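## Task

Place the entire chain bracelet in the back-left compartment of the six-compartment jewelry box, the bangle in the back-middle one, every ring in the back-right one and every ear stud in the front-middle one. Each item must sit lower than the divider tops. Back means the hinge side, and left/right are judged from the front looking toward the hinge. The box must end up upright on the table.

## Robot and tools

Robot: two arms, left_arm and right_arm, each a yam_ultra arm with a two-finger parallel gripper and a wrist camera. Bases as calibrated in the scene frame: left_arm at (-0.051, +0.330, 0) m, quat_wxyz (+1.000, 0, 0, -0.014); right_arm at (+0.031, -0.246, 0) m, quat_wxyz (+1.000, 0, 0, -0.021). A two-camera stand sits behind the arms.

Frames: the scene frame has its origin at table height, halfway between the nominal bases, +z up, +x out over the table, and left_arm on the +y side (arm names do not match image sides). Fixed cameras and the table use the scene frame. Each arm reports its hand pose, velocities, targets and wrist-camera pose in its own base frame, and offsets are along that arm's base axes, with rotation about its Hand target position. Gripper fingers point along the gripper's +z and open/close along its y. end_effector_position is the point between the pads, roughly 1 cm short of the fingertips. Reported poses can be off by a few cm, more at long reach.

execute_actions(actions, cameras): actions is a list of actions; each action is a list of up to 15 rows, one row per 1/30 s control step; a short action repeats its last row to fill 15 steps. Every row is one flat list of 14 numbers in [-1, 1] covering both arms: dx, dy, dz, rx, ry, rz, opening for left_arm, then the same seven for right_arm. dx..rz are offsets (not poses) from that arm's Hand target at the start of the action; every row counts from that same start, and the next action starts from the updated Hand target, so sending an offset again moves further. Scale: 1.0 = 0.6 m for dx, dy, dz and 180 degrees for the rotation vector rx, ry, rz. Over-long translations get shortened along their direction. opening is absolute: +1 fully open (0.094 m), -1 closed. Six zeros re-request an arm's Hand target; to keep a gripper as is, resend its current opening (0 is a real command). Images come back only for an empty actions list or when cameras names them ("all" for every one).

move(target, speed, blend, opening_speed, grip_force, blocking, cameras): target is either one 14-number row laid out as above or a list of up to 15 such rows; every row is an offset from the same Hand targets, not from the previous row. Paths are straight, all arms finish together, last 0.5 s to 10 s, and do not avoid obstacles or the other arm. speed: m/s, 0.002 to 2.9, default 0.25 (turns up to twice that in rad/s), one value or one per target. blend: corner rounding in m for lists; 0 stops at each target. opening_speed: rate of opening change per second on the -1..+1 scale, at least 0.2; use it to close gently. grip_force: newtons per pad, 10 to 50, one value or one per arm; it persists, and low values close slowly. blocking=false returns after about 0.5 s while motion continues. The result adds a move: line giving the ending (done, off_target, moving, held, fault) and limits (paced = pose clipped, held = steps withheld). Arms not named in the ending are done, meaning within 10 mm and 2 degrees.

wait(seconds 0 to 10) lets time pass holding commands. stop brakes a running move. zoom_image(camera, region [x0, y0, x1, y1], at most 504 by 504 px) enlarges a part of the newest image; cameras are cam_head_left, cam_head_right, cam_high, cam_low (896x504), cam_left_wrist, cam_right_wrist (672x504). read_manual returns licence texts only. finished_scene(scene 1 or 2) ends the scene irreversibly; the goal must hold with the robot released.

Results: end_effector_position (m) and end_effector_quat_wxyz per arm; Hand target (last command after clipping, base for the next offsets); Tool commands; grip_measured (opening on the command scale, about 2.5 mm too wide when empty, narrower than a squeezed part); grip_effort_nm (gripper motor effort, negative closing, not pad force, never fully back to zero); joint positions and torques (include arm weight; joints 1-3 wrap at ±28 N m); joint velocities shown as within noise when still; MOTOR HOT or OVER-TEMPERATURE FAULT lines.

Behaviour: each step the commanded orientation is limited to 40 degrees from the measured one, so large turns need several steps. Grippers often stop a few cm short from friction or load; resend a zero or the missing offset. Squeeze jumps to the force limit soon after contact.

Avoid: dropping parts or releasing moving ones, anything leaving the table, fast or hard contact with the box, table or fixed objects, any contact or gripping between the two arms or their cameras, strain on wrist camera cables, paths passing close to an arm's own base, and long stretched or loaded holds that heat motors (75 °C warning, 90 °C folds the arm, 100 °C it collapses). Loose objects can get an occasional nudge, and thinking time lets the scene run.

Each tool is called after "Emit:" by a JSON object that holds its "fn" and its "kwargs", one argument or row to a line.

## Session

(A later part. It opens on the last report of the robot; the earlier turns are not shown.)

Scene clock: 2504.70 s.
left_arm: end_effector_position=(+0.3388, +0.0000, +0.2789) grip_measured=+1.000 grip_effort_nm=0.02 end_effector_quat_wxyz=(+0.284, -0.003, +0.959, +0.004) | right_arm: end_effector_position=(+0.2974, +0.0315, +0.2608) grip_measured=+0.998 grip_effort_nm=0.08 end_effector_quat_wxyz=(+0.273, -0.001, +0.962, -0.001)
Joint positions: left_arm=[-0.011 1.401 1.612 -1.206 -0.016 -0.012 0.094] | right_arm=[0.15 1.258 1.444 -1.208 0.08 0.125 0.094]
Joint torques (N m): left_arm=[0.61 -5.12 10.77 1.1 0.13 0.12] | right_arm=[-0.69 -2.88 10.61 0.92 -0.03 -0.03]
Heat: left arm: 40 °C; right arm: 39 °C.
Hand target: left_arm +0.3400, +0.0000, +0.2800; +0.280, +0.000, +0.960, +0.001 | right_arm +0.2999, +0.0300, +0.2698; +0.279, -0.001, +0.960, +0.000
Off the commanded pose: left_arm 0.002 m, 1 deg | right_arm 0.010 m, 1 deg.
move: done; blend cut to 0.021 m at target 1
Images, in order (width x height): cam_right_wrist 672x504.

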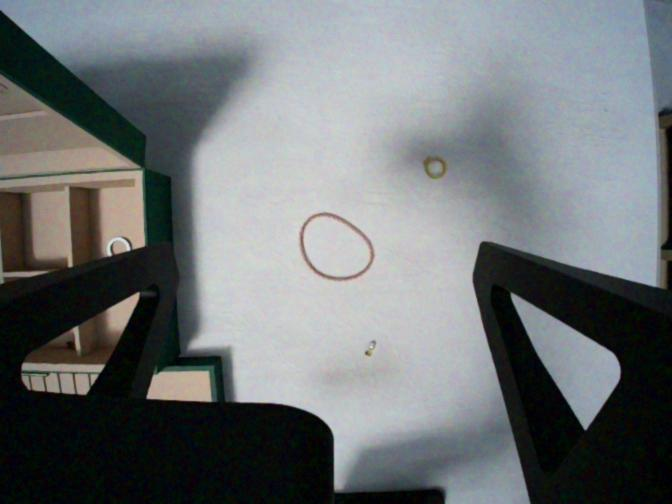

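Emit:
{"fn": "move", "kwargs": {
  "target": [0,0,0,0,0,0,1, -0.1448,-0.0675,-0.29,0.0418,0.1769,-0.1445,-0.4],
  "speed": 0.2,
  "cameras": ["cam_right_wrist"]
}}

Scene clock: 2559.70 s.
left_arm: end_effector_position=(+0.3388, +0.0000, +0.2789) grip_measured=+1.000 grip_effort_nm=0.02 end_effector_quat_wxyz=(+0.284, -0.003, +0.959, +0.004) | right_arm: end_effector_position=(+0.2120, -0.0094, +0.1006) grip_measured=-0.398 grip_effort_nm=-0.12 end_effector_quat_wxyz=(+0.002, +0.223, +0.975, -0.002)
Joint positions: left_arm=[-0.011 1.401 1.612 -1.206 -0.016 -0.012 0.094] | right_arm=[-0.046 1.344 1.006 -1.23 0.004 0.403 0.028]
Joint torques (N m): left_arm=[0.61 -5.12 10.71 1.07 0.14 0.11] | right_arm=[-0.64 -3.48 5.52 0.33 -0.06 0.1]
Heat: left arm: 40 °C; right arm: 33 °C.
Hand target: left_arm +0.3400, +0.0000, +0.2800; +0.280, +0.000, +0.960, +0.001 | right_arm +0.2131, -0.0105, +0.0959; +0.000, +0.231, +0.973, +0.000
Off the commanded pose: left_arm 0.002 m, 1 deg | right_arm 0.005 m, 1 deg.
move: done
Images, in order (width x height): cam_right_wrist 672x504.

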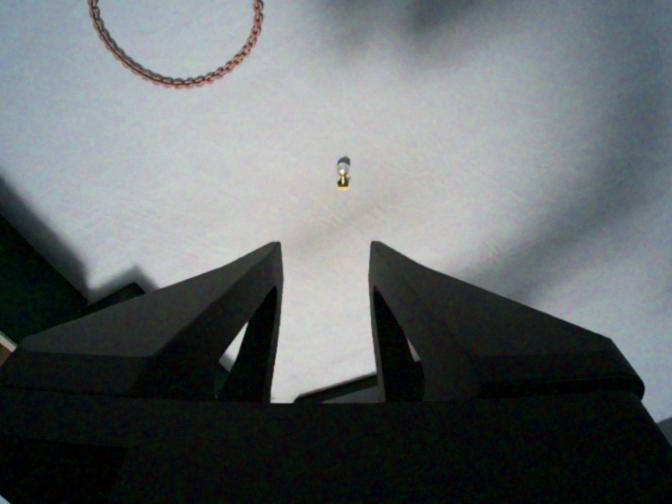

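Emit:
{"fn": "move", "kwargs": {
  "target": [0,0,0,0,0,0,1, -0.019,-0.010,-0.125,0,0,0,-0.4],
  "speed": 0.12,
  "cameras": ["cam_right_wrist"]
}}

Scene clock: 2579.00 s.
left_arm: end_effector_position=(+0.3388, +0.0000, +0.2789) grip_measured=+1.000 grip_effort_nm=0.02 end_effector_quat_wxyz=(+0.284, -0.003, +0.959, +0.004) | right_arm: end_effector_position=(+0.2022, -0.0151, +0.0259) grip_measured=-0.398 grip_effort_nm=-0.11 end_effector_quat_wxyz=(+0.003, +0.229, +0.973, -0.001)
Joint positions: left_arm=[-0.011 1.401 1.612 -1.206 -0.016 -0.012 0.094] | right_arm=[-0.077 1.383 0.729 -0.911 0.003 0.386 0.028]
Joint torques (N m): left_arm=[0.61 -5.12 10.77 1.07 0.12 0.08] | right_arm=[-0.73 -3.12 5.04 0.34 -0.05 -0.03]
Heat: left arm: 40 °C; right arm: 32 °C.
Hand target: left_arm +0.3400, +0.0000, +0.2800; +0.280, +0.000, +0.960, +0.001 | right_arm +0.2017, -0.0165, +0.0209; +0.000, +0.230, +0.973, +0.000
Off the commanded pose: left_arm 0.002 m, 1 deg | right_arm 0.005 m, 0 deg.
move: done
Images, in order (width x height): cam_right_wrist 672x504.

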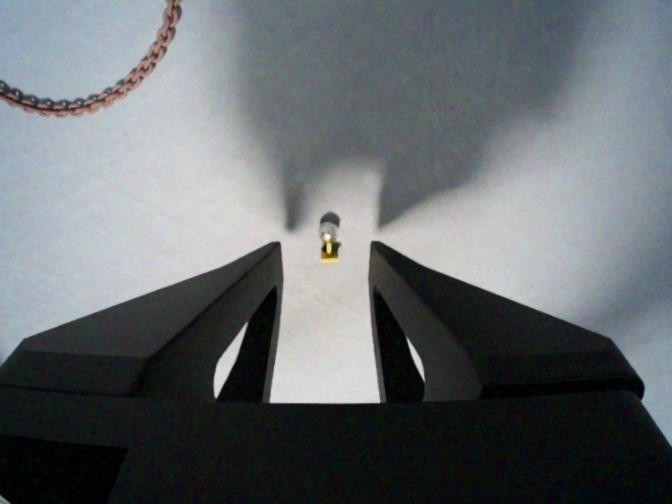

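Emit:
{"fn": "move", "kwargs": {
  "target": [0,0,0,0,0,0,1, 0.0,0.0,-0.03,0,0,0,-0.4],
  "speed": 0.06,
  "cameras": ["cam_right_wrist"]
}}

Scene clock: 2584.60 s.
left_arm: end_effector_position=(+0.3388, +0.0000, +0.2789) grip_measured=+1.000 grip_effort_nm=0.02 end_effector_quat_wxyz=(+0.284, -0.003, +0.959, +0.004) | right_arm: end_effector_position=(+0.2000, -0.0148, +0.0122) grip_measured=-0.398 grip_effort_nm=-0.11 end_effector_quat_wxyz=(-0.003, +0.229, +0.973, -0.002)
Joint positions: left_arm=[-0.011 1.401 1.612 -1.206 -0.016 -0.012 0.094] | right_arm=[-0.077 1.413 0.692 -0.856 0.002 0.385 0.028]
Joint torques (N m): left_arm=[0.61 -5.2 10.8 1.07 0.1 0.09] | right_arm=[-0.75 -2.52 3.84 0.64 -0.05 -0.02]
Heat: left arm: 40 °C; right arm: 32 °C.
Hand target: left_arm +0.3400, +0.0000, +0.2800; +0.280, +0.000, +0.960, +0.001 | right_arm +0.2017, -0.0165, +0.0029; +0.000, +0.230, +0.973, +0.000
Off the commanded pose: left_arm 0.002 m, 1 deg | right_arm 0.010 m, 0 deg.
move: done
Images, in order (width x height): cam_right_wrist 672x504.

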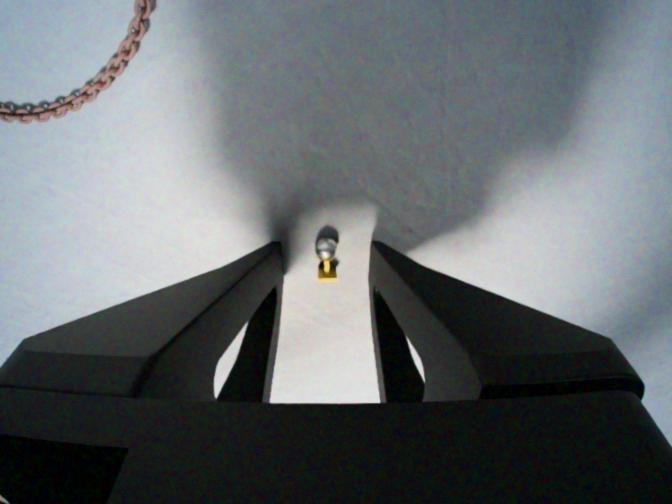

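Emit:
{"fn": "move", "kwargs": {
  "target": [0,0,0,0,0,0,1, 0.0,0.0,0.0,0,0,0,-0.95],
  "opening_speed": 0.4,
  "grip_force": [50,20],
  "cameras": ["cam_right_wrist"]
}}

Scene clock: 2590.13 s.
left_arm: end_effector_position=(+0.3388, +0.0000, +0.2789) grip_measured=+1.000 grip_effort_nm=0.02 end_effector_quat_wxyz=(+0.284, -0.003, +0.959, +0.004) | right_arm: end_effector_position=(+0.2069, -0.0127, +0.0123) grip_measured=-0.849 grip_effort_nm=-0.47 end_effector_quat_wxyz=(+0.010, +0.229, +0.973, +0.008)
Joint positions: left_arm=[-0.011 1.401 1.612 -1.206 -0.016 -0.012 0.094] | right_arm=[-0.077 1.413 0.692 -0.829 -0.013 0.385 0.007]
Joint torques (N m): left_arm=[0.62 -5.16 10.69 1.07 0.1 0.11] | right_arm=[-0.73 -2.56 3.86 0.41 0.11 -0.02]
Heat: left arm: 40 °C; right arm: 32 °C.
Hand target: left_arm +0.3400, +0.0000, +0.2800; +0.280, +0.000, +0.960, +0.001 | right_arm +0.2017, -0.0165, +0.0029; +0.000, +0.231, +0.973, +0.000
Off the commanded pose: left_arm 0.002 m, 1 deg | right_arm 0.011 m, 1 deg.
grip_force (N): 50, 20
move: off_target (right_arm)
Images, in order (width x height): cam_right_wrist 672x504.

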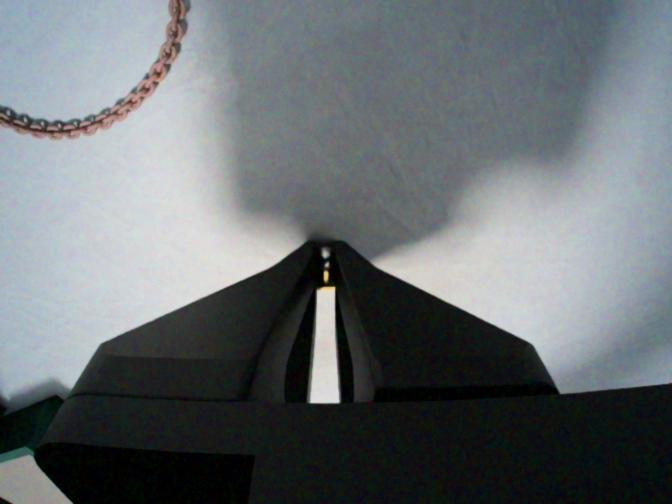

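Emit:
{"fn": "move", "kwargs": {
  "target": [
    [0,0,0,0,0,0,1, 0.0,0.0,0.23,0,0,0,-0.95],
    [0,0,0,0,0,0,1, 0.0783,0.4877,0.19,0,0,0.1484,-0.95]
  ],
  "speed": 0.2,
  "blend": [0.03,0],
  "cameras": ["cam_right_wrist"]
}}

Scene clock: 2606.00 s.
left_arm: end_effector_position=(+0.3388, +0.0000, +0.2789) grip_measured=+1.000 grip_effort_nm=0.02 end_effector_quat_wxyz=(+0.284, -0.003, +0.959, +0.004) | right_arm: end_effector_position=(+0.2454, +0.2737, +0.1153) grip_measured=-0.850 grip_effort_nm=-0.49 end_effector_quat_wxyz=(+0.000, -0.004, +1.000, +0.004)
Joint positions: left_arm=[-0.011 1.401 1.612 -1.206 -0.016 -0.012 0.094] | right_arm=[0.834 1.936 1.698 -1.328 -0.006 0.826 0.007]
Joint torques (N m): left_arm=[0.51 -5.11 10.8 1.09 0.13 0.1] | right_arm=[0.06 -8.27 9.88 -0.02 0.05 0.11]
Heat: left arm: 40 °C; right arm: 31 °C.
Hand target: left_arm +0.3400, +0.0000, +0.2800; +0.280, +0.000, +0.960, +0.001 | right_arm +0.2486, +0.2762, +0.1169; +0.000, -0.001, +1.000, +0.000
Off the commanded pose: left_arm 0.002 m, 1 deg | right_arm 0.004 m, 1 deg.
grip_force (N): 50, 20
move: done
Images, in order (width x height): cam_right_wrist 672x504.

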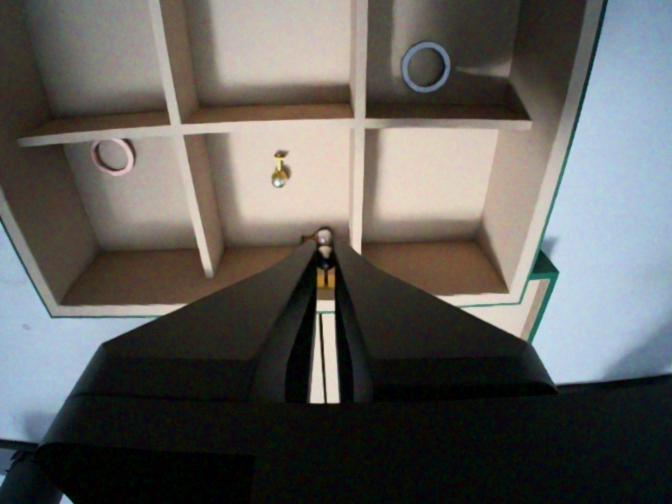

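Emit:
{"fn": "move", "kwargs": {
  "target": [0,0,0,0,0,0,1, -0.0168,0.0063,-0.12,0,0,0,-0.95],
  "speed": 0.12,
  "cameras": ["cam_right_wrist"]
}}

Scene clock: 2622.30 s.
left_arm: end_effector_position=(+0.3388, +0.0000, +0.2789) grip_measured=+1.000 grip_effort_nm=0.02 end_effector_quat_wxyz=(+0.284, -0.003, +0.959, +0.004) | right_arm: end_effector_position=(+0.2401, +0.2790, +0.0543) grip_measured=-0.850 grip_effort_nm=-0.49 end_effector_quat_wxyz=(+0.002, -0.001, +1.000, +0.007)
Joint positions: left_arm=[-0.011 1.401 1.612 -1.206 -0.016 -0.012 0.094] | right_arm=[0.855 1.957 1.484 -1.084 -0.006 0.853 0.007]
Joint torques (N m): left_arm=[0.59 -5.08 10.78 1.07 0.1 0.11] | right_arm=[0.68 -8.44 5.49 0.34 0.03 0.11]
Heat: left arm: 40 °C; right arm: 32 °C.
Hand target: left_arm +0.3400, +0.0000, +0.2800; +0.280, +0.000, +0.960, +0.001 | right_arm +0.2386, +0.2799, +0.0450; +0.000, +0.000, +1.000, +0.000
Off the commanded pose: left_arm 0.002 m, 1 deg | right_arm 0.010 m, 1 deg.
grip_force (N): 50, 20
move: done
Images, in order (width x height): cam_right_wrist 672x504.

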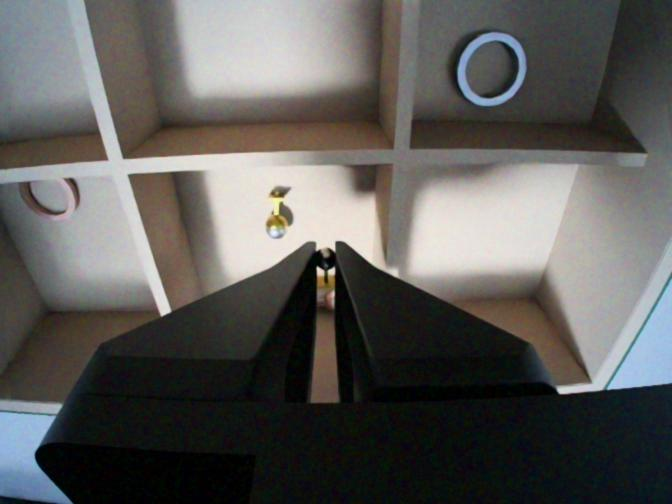

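Emit:
{"fn": "move", "kwargs": {
  "target": [0,0,0,0,0,0,1, 0.0,0.0,-0.056,0,0,0,-0.95],
  "speed": 0.08,
  "cameras": ["cam_right_wrist"]
}}

Scene clock: 2629.27 s.
left_arm: end_effector_position=(+0.3388, +0.0000, +0.2789) grip_measured=+1.000 grip_effort_nm=0.02 end_effector_quat_wxyz=(+0.284, -0.003, +0.959, +0.004) | right_arm: end_effector_position=(+0.2388, +0.2775, +0.0231) grip_measured=-0.850 grip_effort_nm=-0.49 end_effector_quat_wxyz=(-0.001, -0.001, +1.000, +0.003)
Joint positions: left_arm=[-0.011 1.401 1.612 -1.206 -0.016 -0.012 0.094] | right_arm=[0.855 1.993 1.405 -0.98 -0.006 0.853 0.007]
Joint torques (N m): left_arm=[0.55 -5.11 10.8 1.08 0.13 0.08] | right_arm=[0.69 -8.14 5 0.49 0.03 0.11]
Heat: left arm: 40 °C; right arm: 32 °C.
Hand target: left_arm +0.3400, +0.0000, +0.2800; +0.280, +0.000, +0.960, +0.001 | right_arm +0.2385, +0.2799, +0.0113; +0.000, +0.000, +1.000, +0.000
Off the commanded pose: left_arm 0.002 m, 1 deg | right_arm 0.012 m, 0 deg.
grip_force (N): 50, 20
move: off_target (right_arm)
Images, in order (width x height): cam_right_wrist 672x504.

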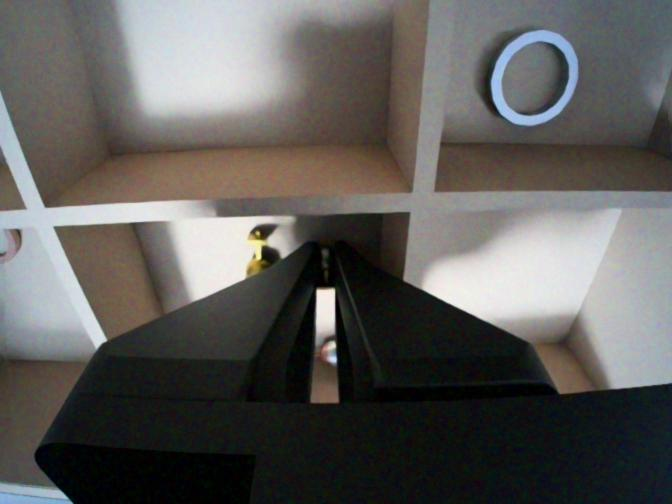

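Emit:
{"fn": "move", "kwargs": {
  "target": [0,0,0,0,0,0,1, 0.0,0.0,0.0,0,0,0,-0.72],
  "opening_speed": 0.25
}}

Emit:
{"fn": "move", "kwargs": {
  "target": [0,0,0,0,0,0,1, 0.0,0.0,0.17,0,0,0,-0.72],
  "speed": 0.12,
  "cameras": ["cam_right_wrist"]
}}

Scene clock: 2635.80 s.
left_arm: end_effector_position=(+0.3388, +0.0000, +0.2789) grip_measured=+1.000 grip_effort_nm=0.02 end_effector_quat_wxyz=(+0.284, -0.003, +0.959, +0.004) | right_arm: end_effector_position=(+0.2388, +0.2775, +0.0231) grip_measured=-0.722 grip_effort_nm=0.09 end_effector_quat_wxyz=(-0.001, -0.001, +1.000, +0.003)
Joint positions: left_arm=[-0.011 1.401 1.612 -1.206 -0.016 -0.012 0.094] | right_arm=[0.855 1.993 1.405 -0.98 -0.006 0.853 0.013]
Joint torques (N m): left_arm=[0.58 -5.08 10.84 1.07 0.11 0.1] | right_arm=[0.66 -8.13 5 0.49 0.04 0.1]
Heat: left arm: 40 °C; right arm: 32 °C.
Hand target: left_arm +0.3400, +0.0000, +0.2800; +0.280, +0.000, +0.960, +0.001 | right_arm +0.2385, +0.2799, +0.0113; +0.000, -0.001, +1.000, +0.000
Off the commanded pose: left_arm 0.002 m, 1 deg | right_arm 0.012 m, 0 deg.
grip_force (N): 50, 20
move: off_target (right_arm)

Scene clock: 2637.43 s.
left_arm: end_effector_position=(+0.3388, +0.0000, +0.2789) grip_measured=+1.000 grip_effort_nm=0.02 end_effector_quat_wxyz=(+0.284, -0.003, +0.959, +0.004) | right_arm: end_effector_position=(+0.2370, +0.2754, +0.0926) grip_measured=-0.722 grip_effort_nm=0.08 end_effector_quat_wxyz=(-0.018, -0.001, +1.000, -0.017)
Joint positions: left_arm=[-0.011 1.401 1.612 -1.206 -0.016 -0.012 0.094] | right_arm=[0.855 1.977 1.664 -1.307 -0.006 0.853 0.013]
Joint torques (N m): left_arm=[0.58 -5.07 10.66 1.08 0.11 0.12] | right_arm=[0.64 -13.78 9.32 -0.13 0.04 0.1]
Heat: left arm: 40 °C; right arm: 32 °C.
Hand target: left_arm +0.3400, +0.0000, +0.2800; +0.280, +0.000, +0.960, +0.001 | right_arm +0.2386, +0.2799, +0.1133; +0.000, -0.001, +1.000, +0.000
Off the commanded pose: left_arm 0.002 m, 1 deg | right_arm 0.021 m, 3 deg.
grip_force (N): 50, 20
move: off_target (right_arm)
Images, in order (width x height): cam_right_wrist 672x504.

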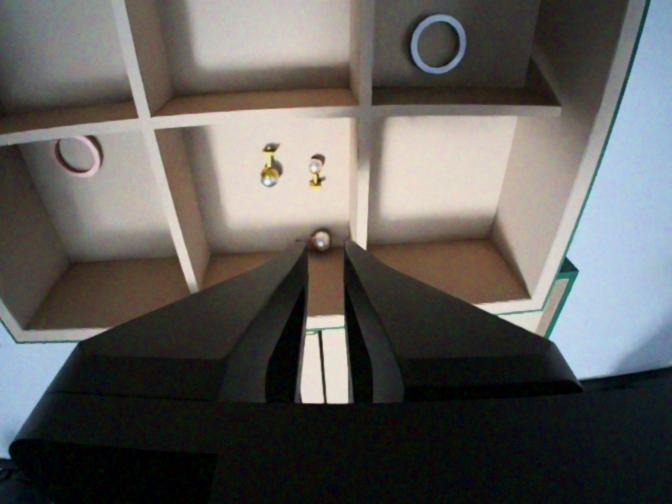

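Emit:
{"fn": "move", "kwargs": {
  "target": [0,0,0,0,0,0,1, -0.005,0.1717,-0.01,0.0009,-0.05,0,-0.30],
  "speed": 0.15,
  "cameras": ["cam_right_wrist"]
}}

Scene clock: 2667.40 s.
left_arm: end_effector_position=(+0.3388, +0.0000, +0.2789) grip_measured=+1.000 grip_effort_nm=0.02 end_effector_quat_wxyz=(+0.284, -0.003, +0.959, +0.004) | right_arm: end_effector_position=(+0.2321, +0.3814, +0.1104) grip_measured=-0.302 grip_effort_nm=0.08 end_effector_quat_wxyz=(+0.075, -0.004, +0.997, +0.011)
Joint positions: left_arm=[-0.011 1.401 1.612 -1.206 -0.016 -0.012 0.094] | right_arm=[1.071 2.184 2.039 -1.333 0.121 1.056 0.033]
Joint torques (N m): left_arm=[0.59 -5.22 10.85 1.1 0.11 0.08] | right_arm=[0.13 -9.73 10.06 0.12 0.24 0.1]
Heat: left arm: 40 °C; right arm: 37 °C.
Hand target: left_arm +0.3400, +0.0000, +0.2800; +0.280, +0.000, +0.960, +0.001 | right_arm +0.2355, +0.3829, +0.1072; +0.079, -0.001, +0.997, +0.001
Off the commanded pose: left_arm 0.002 m, 1 deg | right_arm 0.005 m, 1 deg.
grip_force (N): 50, 20
move: done
Images, in order (width x height): cam_right_wrist 672x504.

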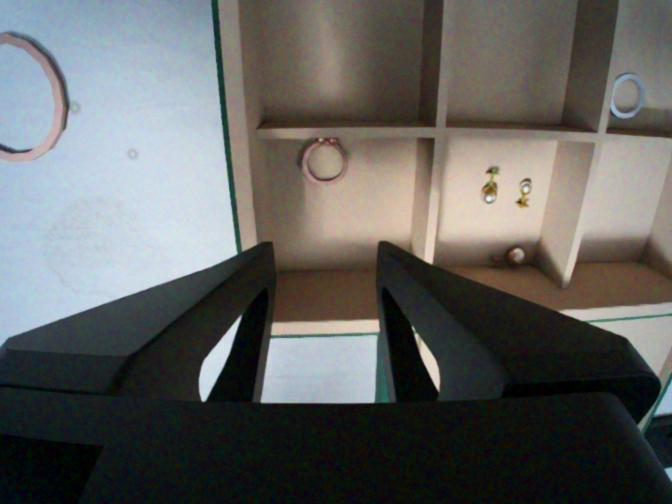

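Emit:
{"fn": "move", "kwargs": {
  "target": [0,0,0,0,0,0,1, 0.003,0.001,-0.1,0,0,0,-0.30],
  "speed": 0.12,
  "cameras": ["cam_right_wrist"]
}}

Scene clock: 2683.03 s.
left_arm: end_effector_position=(+0.3388, +0.0000, +0.2789) grip_measured=+1.000 grip_effort_nm=0.01 end_effector_quat_wxyz=(+0.284, -0.003, +0.959, +0.004) | right_arm: end_effector_position=(+0.2345, +0.3854, +0.0598) grip_measured=-0.302 grip_effort_nm=0.08 end_effector_quat_wxyz=(+0.077, -0.004, +0.997, +0.013)
Joint positions: left_arm=[-0.011 1.401 1.612 -1.206 -0.016 -0.012 0.094] | right_arm=[1.071 2.201 1.866 -1.139 0.122 1.057 0.033]
Joint torques (N m): left_arm=[0.55 -5.03 10.74 1.07 0.12 0.09] | right_arm=[-0.12 -10.4 5.78 0.49 0.23 0.09]
Heat: left arm: 40 °C; right arm: 36 °C.
Hand target: left_arm +0.3400, +0.0000, +0.2800; +0.280, +0.000, +0.960, +0.001 | right_arm +0.2373, +0.3835, +0.0473; +0.079, +0.000, +0.997, +0.001
Off the commanded pose: left_arm 0.002 m, 1 deg | right_arm 0.013 m, 1 deg.
grip_force (N): 50, 20
move: off_target (right_arm)
Images, in order (width x height): cam_right_wrist 672x504.

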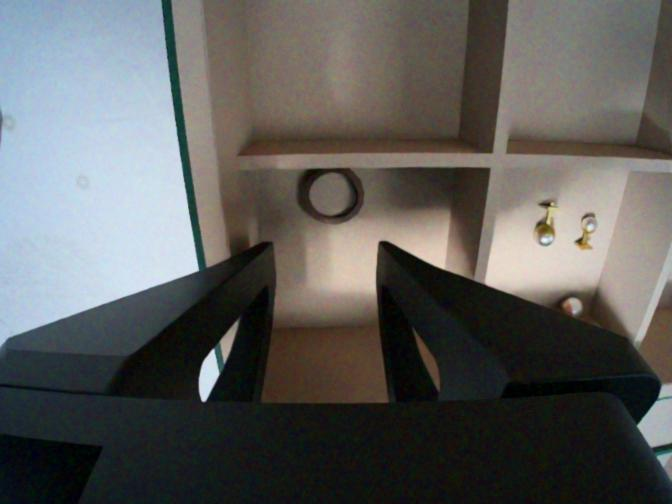

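Emit:
{"fn": "move", "kwargs": {
  "target": [
    [0,0,0,0,0,0,1, 0.0,0.0,-0.005,0,0,0,-1],
    [0,0,0,0,0,0,1, 0.010,0.0,-0.06,0,0,0,-1]
  ],
  "speed": 0.08,
  "cameras": ["cam_right_wrist"]
}}

Scene clock: 2732.97 s.
left_arm: end_effector_position=(+0.3388, +0.0000, +0.2789) grip_measured=+1.000 grip_effort_nm=0.02 end_effector_quat_wxyz=(+0.284, -0.003, +0.959, +0.004) | right_arm: end_effector_position=(+0.2374, +0.3872, +0.0282) grip_measured=-0.959 grip_effort_nm=-0.49 end_effector_quat_wxyz=(+0.077, -0.002, +0.997, +0.013)
Joint positions: left_arm=[-0.011 1.401 1.612 -1.206 -0.016 -0.012 0.094] | right_arm=[1.067 2.234 1.792 -1.031 0.122 1.056 0.002]
Joint torques (N m): left_arm=[0.65 -5.03 10.89 1.1 0.13 0.06] | right_arm=[-0.81 -9.89 5.3 0.6 0.2 -0.03]
Heat: left arm: 40 °C; right arm: 37 °C.
Hand target: left_arm +0.3400, +0.0000, +0.2800; +0.280, +0.000, +0.960, +0.001 | right_arm +0.2433, +0.3836, +0.0113; +0.079, -0.001, +0.997, +0.001
Off the commanded pose: left_arm 0.002 m, 1 deg | right_arm 0.018 m, 1 deg.
grip_force (N): 50, 20
move: off_target (right_arm)
Images, in order (width x height): cam_right_wrist 672x504.

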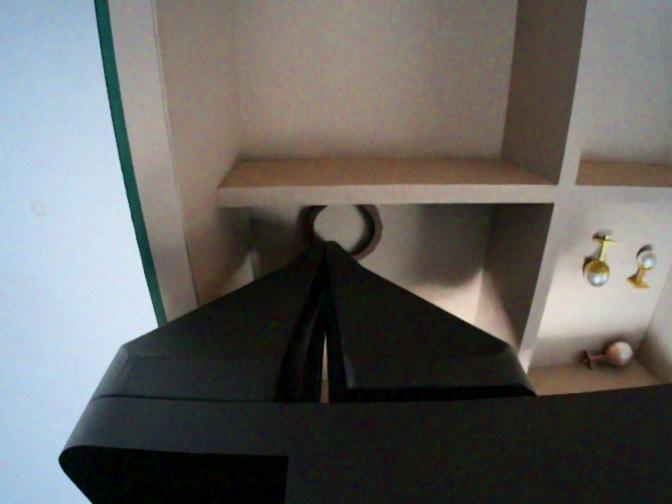

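Emit:
{"fn": "move", "kwargs": {
  "target": [0,0,0,0,0,0,1, 0.015,-0.010,0.008,0,0,0,-1],
  "speed": 0.08,
  "cameras": ["cam_right_wrist"]
}}

Scene clock: 2749.63 s.
left_arm: end_effector_position=(+0.3388, +0.0000, +0.2789) grip_measured=+1.000 grip_effort_nm=0.02 end_effector_quat_wxyz=(+0.284, -0.003, +0.959, +0.004) | right_arm: end_effector_position=(+0.2396, +0.3858, +0.0278) grip_measured=-0.959 grip_effort_nm=-0.49 end_effector_quat_wxyz=(+0.069, -0.008, +0.997, +0.016)
Joint positions: left_arm=[-0.011 1.401 1.612 -1.206 -0.016 -0.012 0.094] | right_arm=[1.054 2.234 1.792 -1.031 0.103 1.033 0.002]
Joint torques (N m): left_arm=[0.59 -5.14 10.85 1.08 0.13 0.11] | right_arm=[-1.72 -10.61 5.86 0.49 0.39 -0.01]
Heat: left arm: 40 °C; right arm: 35 °C.
Hand target: left_arm +0.3400, +0.0000, +0.2800; +0.280, +0.000, +0.960, +0.001 | right_arm +0.2524, +0.3775, +0.0161; +0.079, +0.000, +0.997, +0.001
Off the commanded pose: left_arm 0.002 m, 1 deg | right_arm 0.019 m, 2 deg.
grip_force (N): 50, 20
move: off_target (right_arm)
Images, in order (width x height): cam_right_wrist 672x504.

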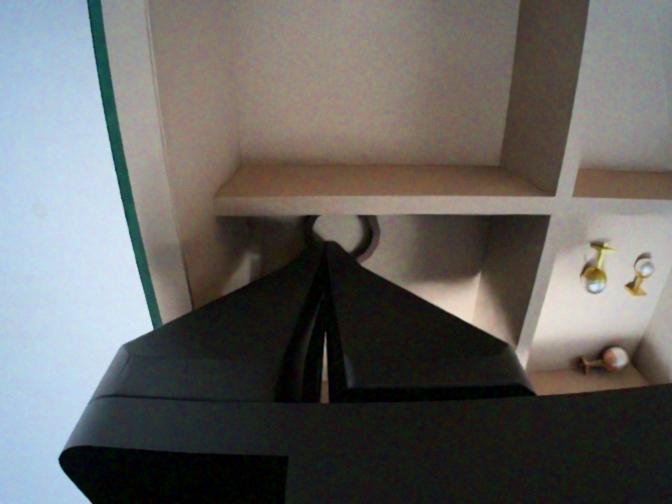

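Emit:
{"fn": "move", "kwargs": {
  "target": [0,0,0,0,0,0,1, 0.008,-0.010,-0.004,0,0,0,-1],
  "speed": 0.08,
  "cameras": ["cam_right_wrist"]
}}

Scene clock: 2761.83 s.
left_arm: end_effector_position=(+0.3388, +0.0000, +0.2789) grip_measured=+1.000 grip_effort_nm=0.02 end_effector_quat_wxyz=(+0.284, -0.003, +0.959, +0.004) | right_arm: end_effector_position=(+0.2414, +0.3851, +0.0276) grip_measured=-0.959 grip_effort_nm=-0.49 end_effector_quat_wxyz=(+0.063, -0.010, +0.998, +0.020)
Joint positions: left_arm=[-0.011 1.401 1.612 -1.206 -0.016 -0.012 0.094] | right_arm=[1.043 2.234 1.792 -1.029 0.087 1.018 0.002]
Joint torques (N m): left_arm=[0.57 -5.07 10.84 1.08 0.11 0.09] | right_arm=[-2.17 -11.32 3.81 0.64 0.55 -0.04]
Heat: left arm: 40 °C; right arm: 34 °C.
Hand target: left_arm +0.3400, +0.0000, +0.2800; +0.280, +0.000, +0.960, +0.001 | right_arm +0.2571, +0.3716, +0.0137; +0.079, +0.000, +0.997, +0.001
Off the commanded pose: left_arm 0.002 m, 1 deg | right_arm 0.025 m, 3 deg.
grip_force (N): 50, 20
move: off_target (right_arm)
Images, in order (width x height): cam_right_wrist 672x504.

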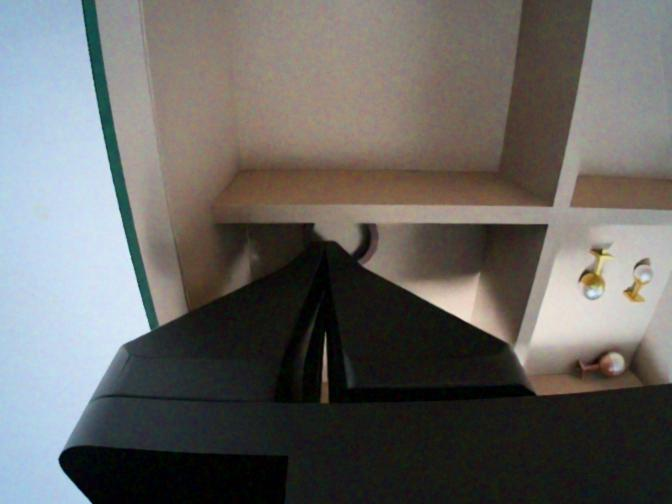

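Emit:
{"fn": "move", "kwargs": {
  "target": [
    [0,0,0,0,0,0,1, -0.02,0.01,0.05,0,0,0,-1],
    [0,0,0,0,0,0,1, -0.030,0.0157,0.09,0.0333,0.0006,0,-0.28]
  ],
  "speed": 0.12,
  "cameras": ["cam_right_wrist"]
}}

Scene clock: 2783.70 s.
left_arm: end_effector_position=(+0.3388, +0.0000, +0.2789) grip_measured=+1.000 grip_effort_nm=0.02 end_effector_quat_wxyz=(+0.284, -0.003, +0.959, +0.004) | right_arm: end_effector_position=(+0.2369, +0.3805, +0.0534) grip_measured=-0.282 grip_effort_nm=0.08 end_effector_quat_wxyz=(+0.066, -0.002, +0.997, +0.036)
Joint positions: left_arm=[-0.011 1.401 1.612 -1.206 -0.016 -0.012 0.094] | right_arm=[1.043 2.16 1.773 -1.055 0.078 1.033 0.034]
Joint torques (N m): left_arm=[0.58 -5.15 10.8 1.09 0.12 0.09] | right_arm=[-0.21 -16.18 5.24 0.53 0.05 0.1]
Heat: left arm: 40 °C; right arm: 35 °C.
Hand target: left_arm +0.3400, +0.0000, +0.2800; +0.280, +0.000, +0.960, +0.001 | right_arm +0.2391, +0.3810, +0.0678; +0.078, +0.004, +0.996, +0.053
Off the commanded pose: left_arm 0.002 m, 1 deg | right_arm 0.014 m, 3 deg.
grip_force (N): 50, 20
move: off_target (right_arm); target 2's new opening was sent with right_arm's hand 0.014 m and 3 deg from that target
Images, in order (width x height): cam_right_wrist 672x504.

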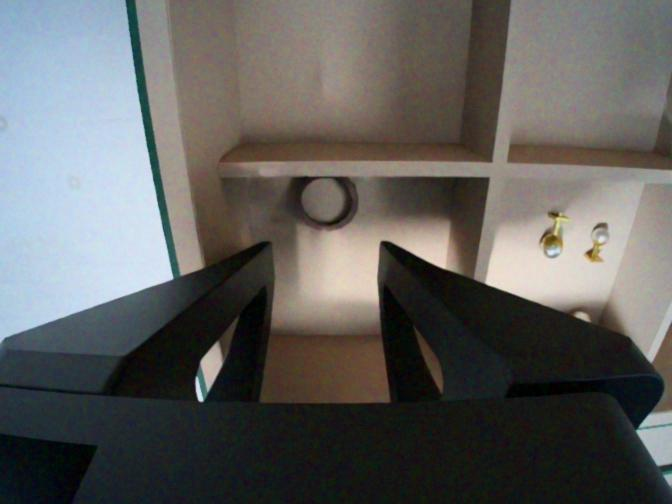

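Emit:
{"fn": "zoom_image", "kwargs": {
  "camera": "cam_right_wrist",
  "region": [260, 150, 400, 260]
}}

Scaled by 3.600 from the camera's 672x504 image, which has a finer 960x720 frame.

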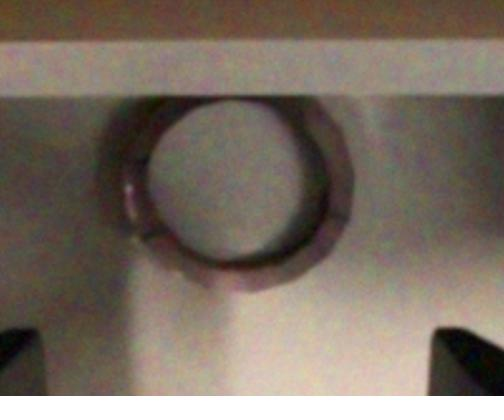

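Emit:
{"fn": "move", "kwargs": {
  "target": [0,0,0,0,0,0,1, 0.0053,0.0022,-0.094,0,0,0,-0.28],
  "speed": 0.08,
  "cameras": ["cam_right_wrist"]
}}

Scene clock: 2811.73 s.
left_arm: end_effector_position=(+0.3388, +0.0000, +0.2789) grip_measured=+1.000 grip_effort_nm=0.02 end_effector_quat_wxyz=(+0.284, -0.003, +0.959, +0.004) | right_arm: end_effector_position=(+0.2358, +0.3788, +0.0253) grip_measured=-0.282 grip_effort_nm=0.08 end_effector_quat_wxyz=(+0.070, -0.002, +0.997, +0.042)
Joint positions: left_arm=[-0.011 1.401 1.612 -1.206 -0.016 -0.012 0.094] | right_arm=[1.043 2.16 1.657 -0.924 0.078 1.033 0.034]
Joint torques (N m): left_arm=[0.51 -5.16 10.81 1.07 0.13 0.11] | right_arm=[-0.64 -10.74 3.47 1.17 0.04 0.06]
Heat: left arm: 40 °C; right arm: 38 °C.
Hand target: left_arm +0.3400, +0.0000, +0.2800; +0.280, +0.000, +0.960, +0.001 | right_arm +0.2422, +0.3823, +0.0114; +0.078, +0.004, +0.996, +0.053
Off the commanded pose: left_arm 0.002 m, 1 deg | right_arm 0.016 m, 2 deg.
grip_force (N): 50, 20
move: off_target (right_arm)
Images, in order (width x height): cam_right_wrist 672x504.

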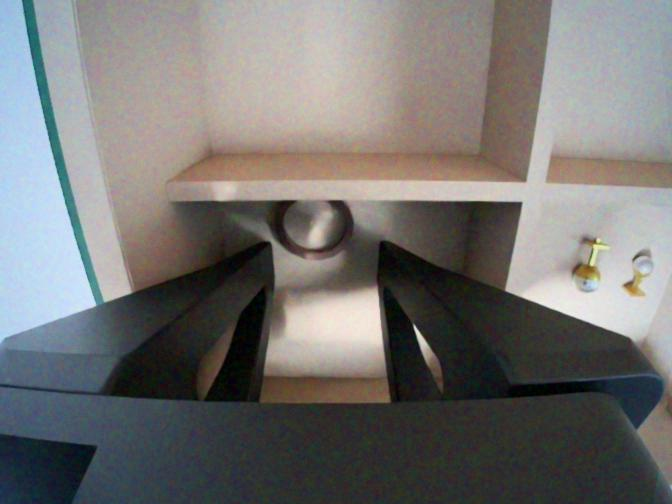

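Emit:
{"fn": "execute_actions", "kwargs": {
  "actions": [],
  "cameras": ["cam_right_wrist"]
}}

Scene clock: 2844.10 s.
left_arm: end_effector_position=(+0.3388, +0.0000, +0.2789) grip_measured=+1.000 grip_effort_nm=0.02 end_effector_quat_wxyz=(+0.284, -0.003, +0.959, +0.004) | right_arm: end_effector_position=(+0.2358, +0.3788, +0.0253) grip_measured=-0.282 grip_effort_nm=0.08 end_effector_quat_wxyz=(+0.070, -0.002, +0.997, +0.042)
Joint positions: left_arm=[-0.011 1.401 1.612 -1.206 -0.016 -0.012 0.094] | right_arm=[1.043 2.16 1.657 -0.924 0.078 1.033 0.034]
Joint velocities: within noise
Joint torques (N m): left_arm=[0.5 -5.18 10.81 1.1 0.12 0.12] | right_arm=[-0.64 -10.74 3.49 1.18 0.04 0.05]
Heat: left arm: 40 °C; right arm: 37 °C.
Hand target: left_arm +0.3400, +0.0000, +0.2800; +0.280, +0.000, +0.960, +0.001 | right_arm +0.2422, +0.3823, +0.0114; +0.078, +0.004, +0.996, +0.053
Tool commands: left_gripper/opening=+1.0 right_gripper/opening=-0.28
Off the commanded pose: left_arm 0.002 m, 1 deg | right_arm 0.016 m, 2 deg.
grip_force (N): 50, 20
Images, in order (width x height): cam_right_wrist 672x504.

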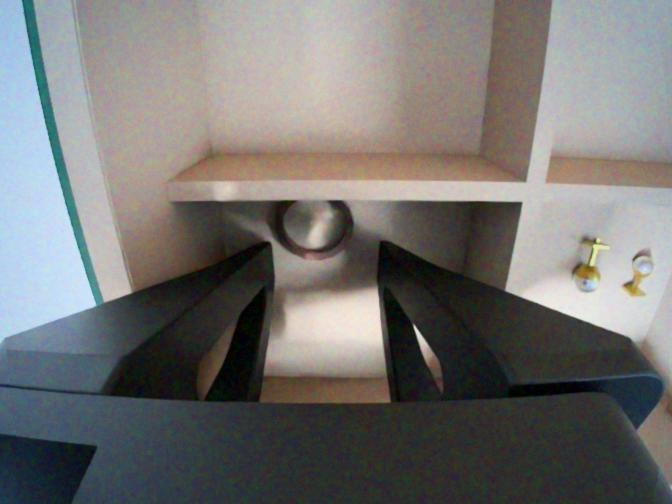

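Emit:
{"fn": "move", "kwargs": {
  "target": [
    [0,0,0,0,0,0,1,0.0075,0.0050,0.0727,0,0,0,-0.2],
    [0,0,0,0,0,0,1,0.0075,0.0050,-0.009,0,0,0,-0.2]
  ],
  "speed": 0.08,
  "cameras": ["cam_right_wrist"]
}}

Scene clock: 2887.97 s.
left_arm: end_effector_position=(+0.3388, +0.0000, +0.2789) grip_measured=+1.000 grip_effort_nm=0.02 end_effector_quat_wxyz=(+0.284, -0.003, +0.959, +0.004) | right_arm: end_effector_position=(+0.2411, +0.3810, +0.0269) grip_measured=-0.202 grip_effort_nm=0.08 end_effector_quat_wxyz=(+0.075, +0.001, +0.996, +0.050)
Joint positions: left_arm=[-0.011 1.401 1.612 -1.206 -0.016 -0.012 0.094] | right_arm=[1.035 2.159 1.66 -0.909 0.077 1.03 0.037]
Joint torques (N m): left_arm=[0.55 -5.2 10.81 1.08 0.11 0.1] | right_arm=[-0.4 -8.85 4.41 1.17 0.05 0.04]
Heat: left arm: 40 °C; right arm: 36 °C.
Hand target: left_arm +0.3400, +0.0000, +0.2800; +0.280, +0.000, +0.960, +0.001 | right_arm +0.2468, +0.3853, +0.0059; +0.078, +0.004, +0.996, +0.053
Off the commanded pose: left_arm 0.002 m, 1 deg | right_arm 0.022 m, 1 deg.
grip_force (N): 50, 20
move: off_target (right_arm)
Images, in order (width x height): cam_right_wrist 672x504.

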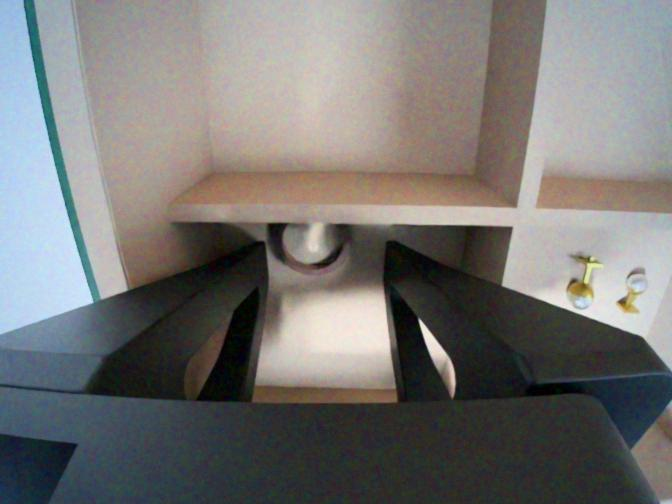

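Emit:
{"fn": "zoom_image", "kwargs": {
  "camera": "cam_right_wrist",
  "region": [200, 180, 460, 300]
}}

Scaled by 1.938 from the camera's 672x504 image, which has a finer 960x720 frame.

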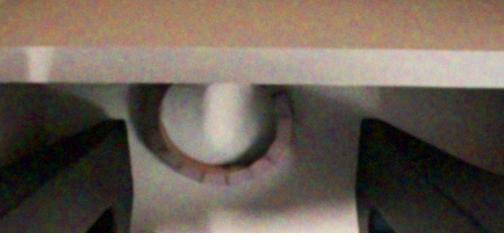

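Emit:
{"fn": "move", "kwargs": {
  "target": [0,0,0,0,0,0,1,0,0,0,0,0,0,-0.40],
  "speed": 0.05,
  "opening_speed": 0.2,
  "cameras": ["cam_right_wrist"]
}}

Scene clock: 2923.13 s.
left_arm: end_effector_position=(+0.3388, +0.0000, +0.2789) grip_measured=+1.000 grip_effort_nm=0.02 end_effector_quat_wxyz=(+0.284, -0.003, +0.959, +0.004) | right_arm: end_effector_position=(+0.2450, +0.3864, +0.0281) grip_measured=-0.398 grip_effort_nm=-0.12 end_effector_quat_wxyz=(+0.083, +0.001, +0.995, +0.061)
Joint positions: left_arm=[-0.011 1.401 1.612 -1.206 -0.016 -0.012 0.094] | right_arm=[1.035 2.159 1.66 -0.882 0.08 1.03 0.028]
Joint torques (N m): left_arm=[0.58 -5.08 10.8 1.07 0.13 0.1] | right_arm=[-0.4 -8.85 4.41 0.94 0.01 0.04]
Heat: left arm: 40 °C; right arm: 36 °C.
Hand target: left_arm +0.3400, +0.0000, +0.2800; +0.280, +0.000, +0.960, +0.001 | right_arm +0.2468, +0.3853, +0.0059; +0.078, +0.004, +0.996, +0.053
Off the commanded pose: left_arm 0.002 m, 1 deg | right_arm 0.022 m, 1 deg.
grip_force (N): 50, 20
move: off_target (right_arm)
Images, in order (width x height): cam_right_wrist 672x504.

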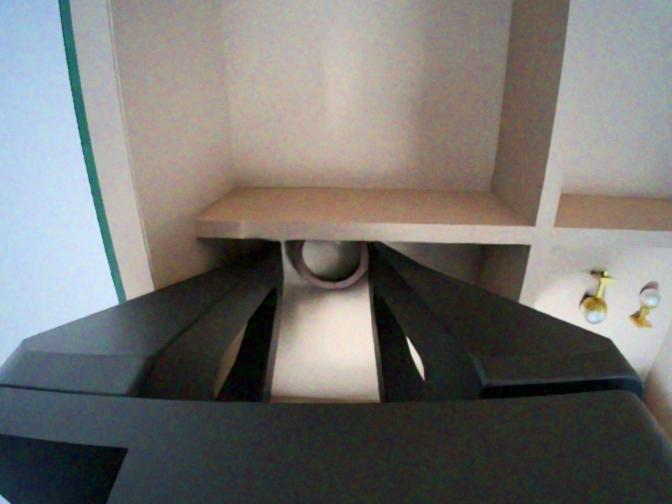

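Emit:
{"fn": "move", "kwargs": {
  "target": [0,0,0,0,0,0,1,0,0,0,0,0,0,-0.60],
  "speed": 0.05,
  "opening_speed": 0.2,
  "cameras": ["cam_right_wrist"]
}}

Scene clock: 2936.13 s.
left_arm: end_effector_position=(+0.3388, +0.0000, +0.2789) grip_measured=+1.000 grip_effort_nm=0.02 end_effector_quat_wxyz=(+0.284, -0.003, +0.959, +0.004) | right_arm: end_effector_position=(+0.2453, +0.3859, +0.0276) grip_measured=-0.530 grip_effort_nm=-0.49 end_effector_quat_wxyz=(+0.084, +0.001, +0.995, +0.060)
Joint positions: left_arm=[-0.011 1.401 1.612 -1.206 -0.016 -0.012 0.094] | right_arm=[1.035 2.159 1.658 -0.88 0.083 1.03 0.022]
Joint torques (N m): left_arm=[0.51 -5.11 10.88 1.09 0.13 0.1] | right_arm=[-0.4 -8.87 4.62 0.91 -0.03 0.04]
Heat: left arm: 40 °C; right arm: 36 °C.
Hand target: left_arm +0.3400, +0.0000, +0.2800; +0.280, +0.000, +0.960, +0.001 | right_arm +0.2468, +0.3853, +0.0059; +0.078, +0.004, +0.996, +0.053
Off the commanded pose: left_arm 0.002 m, 1 deg | right_arm 0.022 m, 1 deg.
grip_force (N): 50, 20
move: off_target (right_arm)
Images, in order (width x height): cam_right_wrist 672x504.

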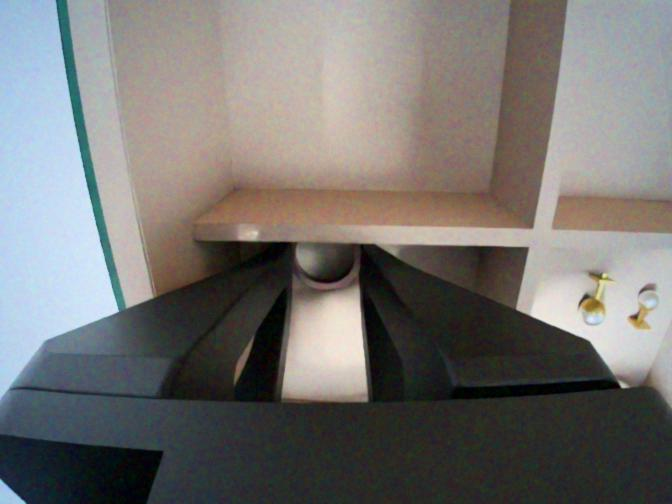

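Emit:
{"fn": "move", "kwargs": {
  "target": [0,0,0,0,0,0,1,0,0,0.24,0,0,0,-0.62],
  "speed": 0.1,
  "cameras": ["cam_right_wrist"]
}}

Scene clock: 2945.33 s.
left_arm: end_effector_position=(+0.3388, +0.0000, +0.2789) grip_measured=+1.000 grip_effort_nm=0.02 end_effector_quat_wxyz=(+0.284, -0.003, +0.959, +0.004) | right_arm: end_effector_position=(+0.2434, +0.3850, +0.1472) grip_measured=-0.532 grip_effort_nm=-0.49 end_effector_quat_wxyz=(+0.077, +0.001, +0.996, +0.054)
Joint positions: left_arm=[-0.011 1.401 1.612 -1.206 -0.016 -0.012 0.094] | right_arm=[1.035 2.159 2.14 -1.379 0.077 1.03 0.022]
Joint torques (N m): left_arm=[0.58 -5.11 10.86 1.08 0.13 0.09] | right_arm=[-0.44 -10.91 9.81 0.27 0.04 0.03]
Heat: left arm: 40 °C; right arm: 36 °C.
Hand target: left_arm +0.3400, +0.0000, +0.2800; +0.280, +0.000, +0.960, +0.001 | right_arm +0.2468, +0.3853, +0.1499; +0.078, +0.004, +0.996, +0.053
Off the commanded pose: left_arm 0.002 m, 1 deg | right_arm 0.004 m, 0 deg.
grip_force (N): 50, 20
move: done
Images, in order (width x height): cam_right_wrist 672x504.

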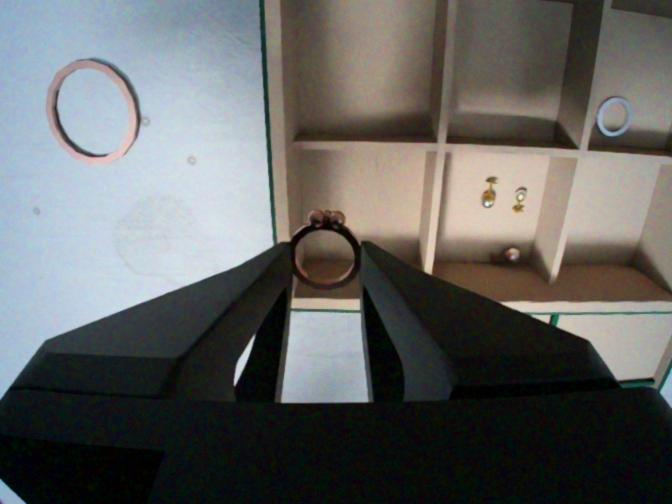

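Emit:
{"fn": "move", "kwargs": {
  "target": [
    [0,0,0,0,0,0,1,0.0377,-0.2473,0.0,-0.1180,-0.0407,0.4996,-0.62],
    [0,0,0,0,0,0,1,0.11,-0.276,0.0,-0.1180,-0.0407,0.4996,-0.62]
  ],
  "speed": 0.15,
  "blend": 0.02,
  "cameras": ["cam_right_wrist", "cam_high"]
}}

Scene clock: 2981.60 s.
left_arm: end_effector_position=(+0.3388, +0.0000, +0.2789) grip_measured=+1.000 grip_effort_nm=0.02 end_effector_quat_wxyz=(+0.284, -0.003, +0.959, +0.004) | right_arm: end_effector_position=(+0.3047, +0.2110, +0.1477) grip_measured=-0.532 grip_effort_nm=-0.49 end_effector_quat_wxyz=(-0.061, +0.710, -0.697, +0.076)
Joint positions: left_arm=[-0.011 1.401 1.612 -1.206 -0.016 -0.012 0.094] | right_arm=[0.669 1.813 1.649 -1.265 0.136 -0.931 0.022]
Joint torques (N m): left_arm=[0.53 -5.04 10.74 1.09 0.1 0.09] | right_arm=[0.05 -7.24 10.03 0.53 -0.05 -0.03]
Heat: left arm: 40 °C; right arm: 38 °C.
Hand target: left_arm +0.3400, +0.0000, +0.2800; +0.280, +0.000, +0.960, +0.001 | right_arm +0.3128, +0.2197, +0.1500; -0.074, +0.712, -0.694, +0.073
Off the commanded pose: left_arm 0.002 m, 1 deg | right_arm 0.012 m, 2 deg.
grip_force (N): 50, 20
move: off_target (right_arm)
Images, in order (width x height): cam_high 896x504, cam_right_wrist 672x504.

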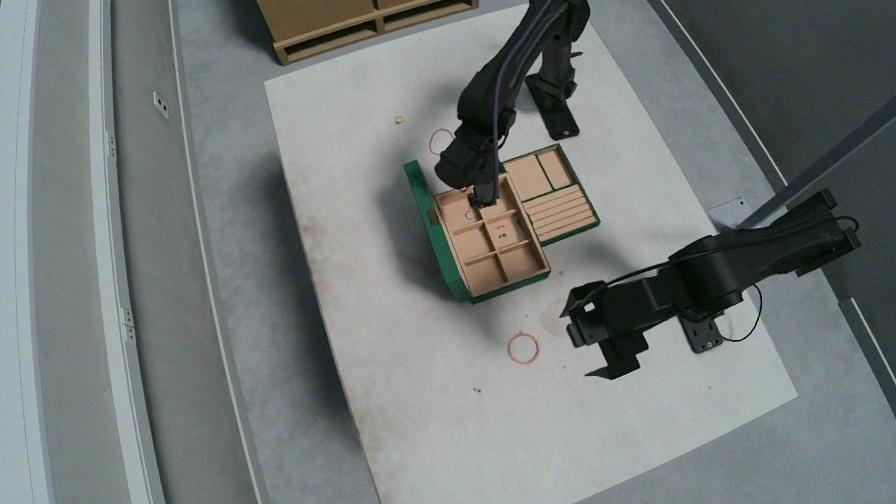

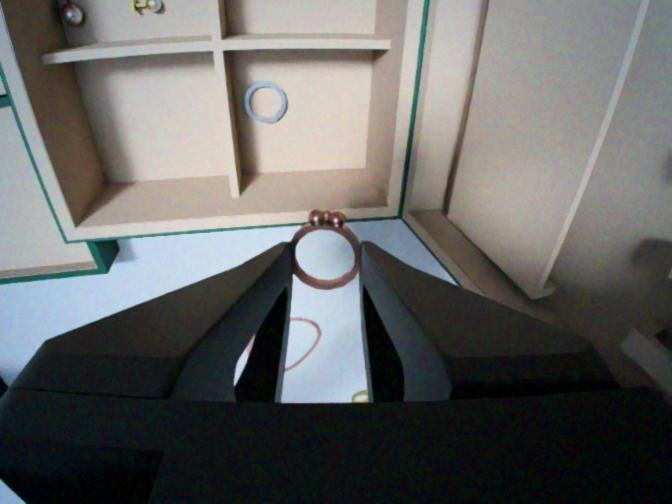

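Emit:
{"fn": "move", "kwargs": {
  "target": [0,0,0,0,0,0,1,0.0287,0.0072,0.0,0.0003,-0.0167,0,-0.62],
  "speed": 0.1,
  "cameras": ["cam_right_wrist"]
}}

Scene clock: 3017.10 s.
left_arm: end_effector_position=(+0.3388, +0.0000, +0.2789) grip_measured=+1.000 grip_effort_nm=0.02 end_effector_quat_wxyz=(+0.284, -0.003, +0.959, +0.004) | right_arm: end_effector_position=(+0.3182, +0.2180, +0.1467) grip_measured=-0.532 grip_effort_nm=-0.49 end_effector_quat_wxyz=(-0.079, +0.711, -0.693, +0.087)
Joint positions: left_arm=[-0.011 1.401 1.612 -1.206 -0.016 -0.012 0.094] | right_arm=[0.669 1.834 1.664 -1.22 0.152 -0.942 0.022]
Joint torques (N m): left_arm=[0.61 -5.16 10.77 1.07 0.14 0.11] | right_arm=[-0.35 -7.43 10.37 0.63 0.13 -0.02]
Heat: left arm: 40 °C; right arm: 34 °C.
Hand target: left_arm +0.3400, +0.0000, +0.2800; +0.280, +0.000, +0.960, +0.001 | right_arm +0.3300, +0.2240, +0.1498; -0.092, +0.710, -0.692, +0.092
Off the commanded pose: left_arm 0.002 m, 1 deg | right_arm 0.014 m, 2 deg.
grip_force (N): 50, 20
move: off_target (right_arm)
Images, in order (width x height): cam_right_wrist 672x504.

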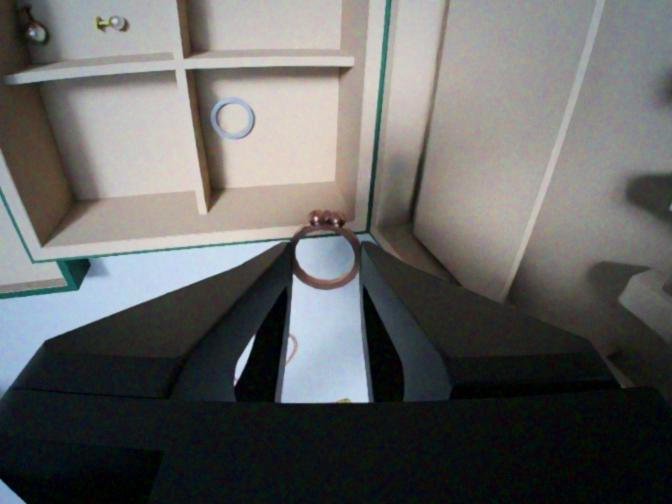

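Emit:
{"fn": "move", "kwargs": {
  "target": [0,0,0,0,0,0,1,0.0117,0.0008,-0.1413,0,0,0,-0.62],
  "speed": 0.08,
  "cameras": ["cam_right_wrist"]
}}

Scene clock: 3028.77 s.
left_arm: end_effector_position=(+0.3388, +0.0000, +0.2789) grip_measured=+1.000 grip_effort_nm=0.02 end_effector_quat_wxyz=(+0.284, -0.003, +0.959, +0.004) | right_arm: end_effector_position=(+0.3349, +0.2277, +0.0753) grip_measured=-0.532 grip_effort_nm=-0.49 end_effector_quat_wxyz=(-0.100, +0.710, -0.691, +0.091)
Joint positions: left_arm=[-0.011 1.401 1.612 -1.206 -0.016 -0.012 0.094] | right_arm=[0.662 1.886 1.439 -0.898 0.153 -0.953 0.022]
Joint torques (N m): left_arm=[0.61 -5.19 10.81 1.05 0.11 0.11] | right_arm=[-0.7 -8.16 5.82 0.71 0.1 -0.03]
Heat: left arm: 40 °C; right arm: 34 °C.
Hand target: left_arm +0.3400, +0.0000, +0.2800; +0.280, +0.000, +0.960, +0.001 | right_arm +0.3370, +0.2244, +0.0651; -0.092, +0.710, -0.692, +0.092
Off the commanded pose: left_arm 0.002 m, 1 deg | right_arm 0.011 m, 1 deg.
grip_force (N): 50, 20
move: off_target (right_arm)
Images, in order (width x height): cam_right_wrist 672x504.

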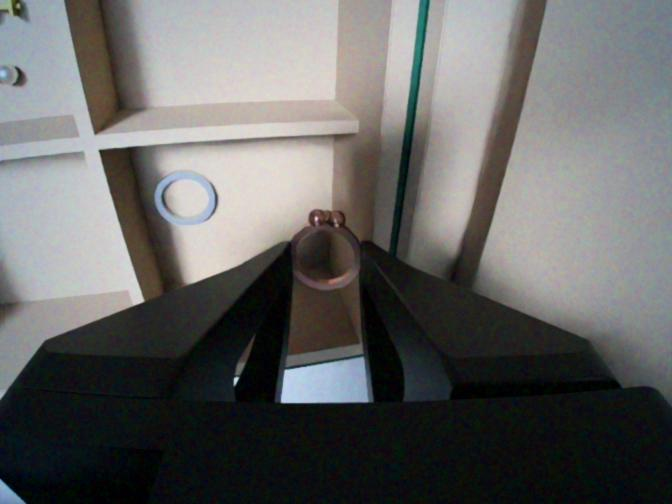

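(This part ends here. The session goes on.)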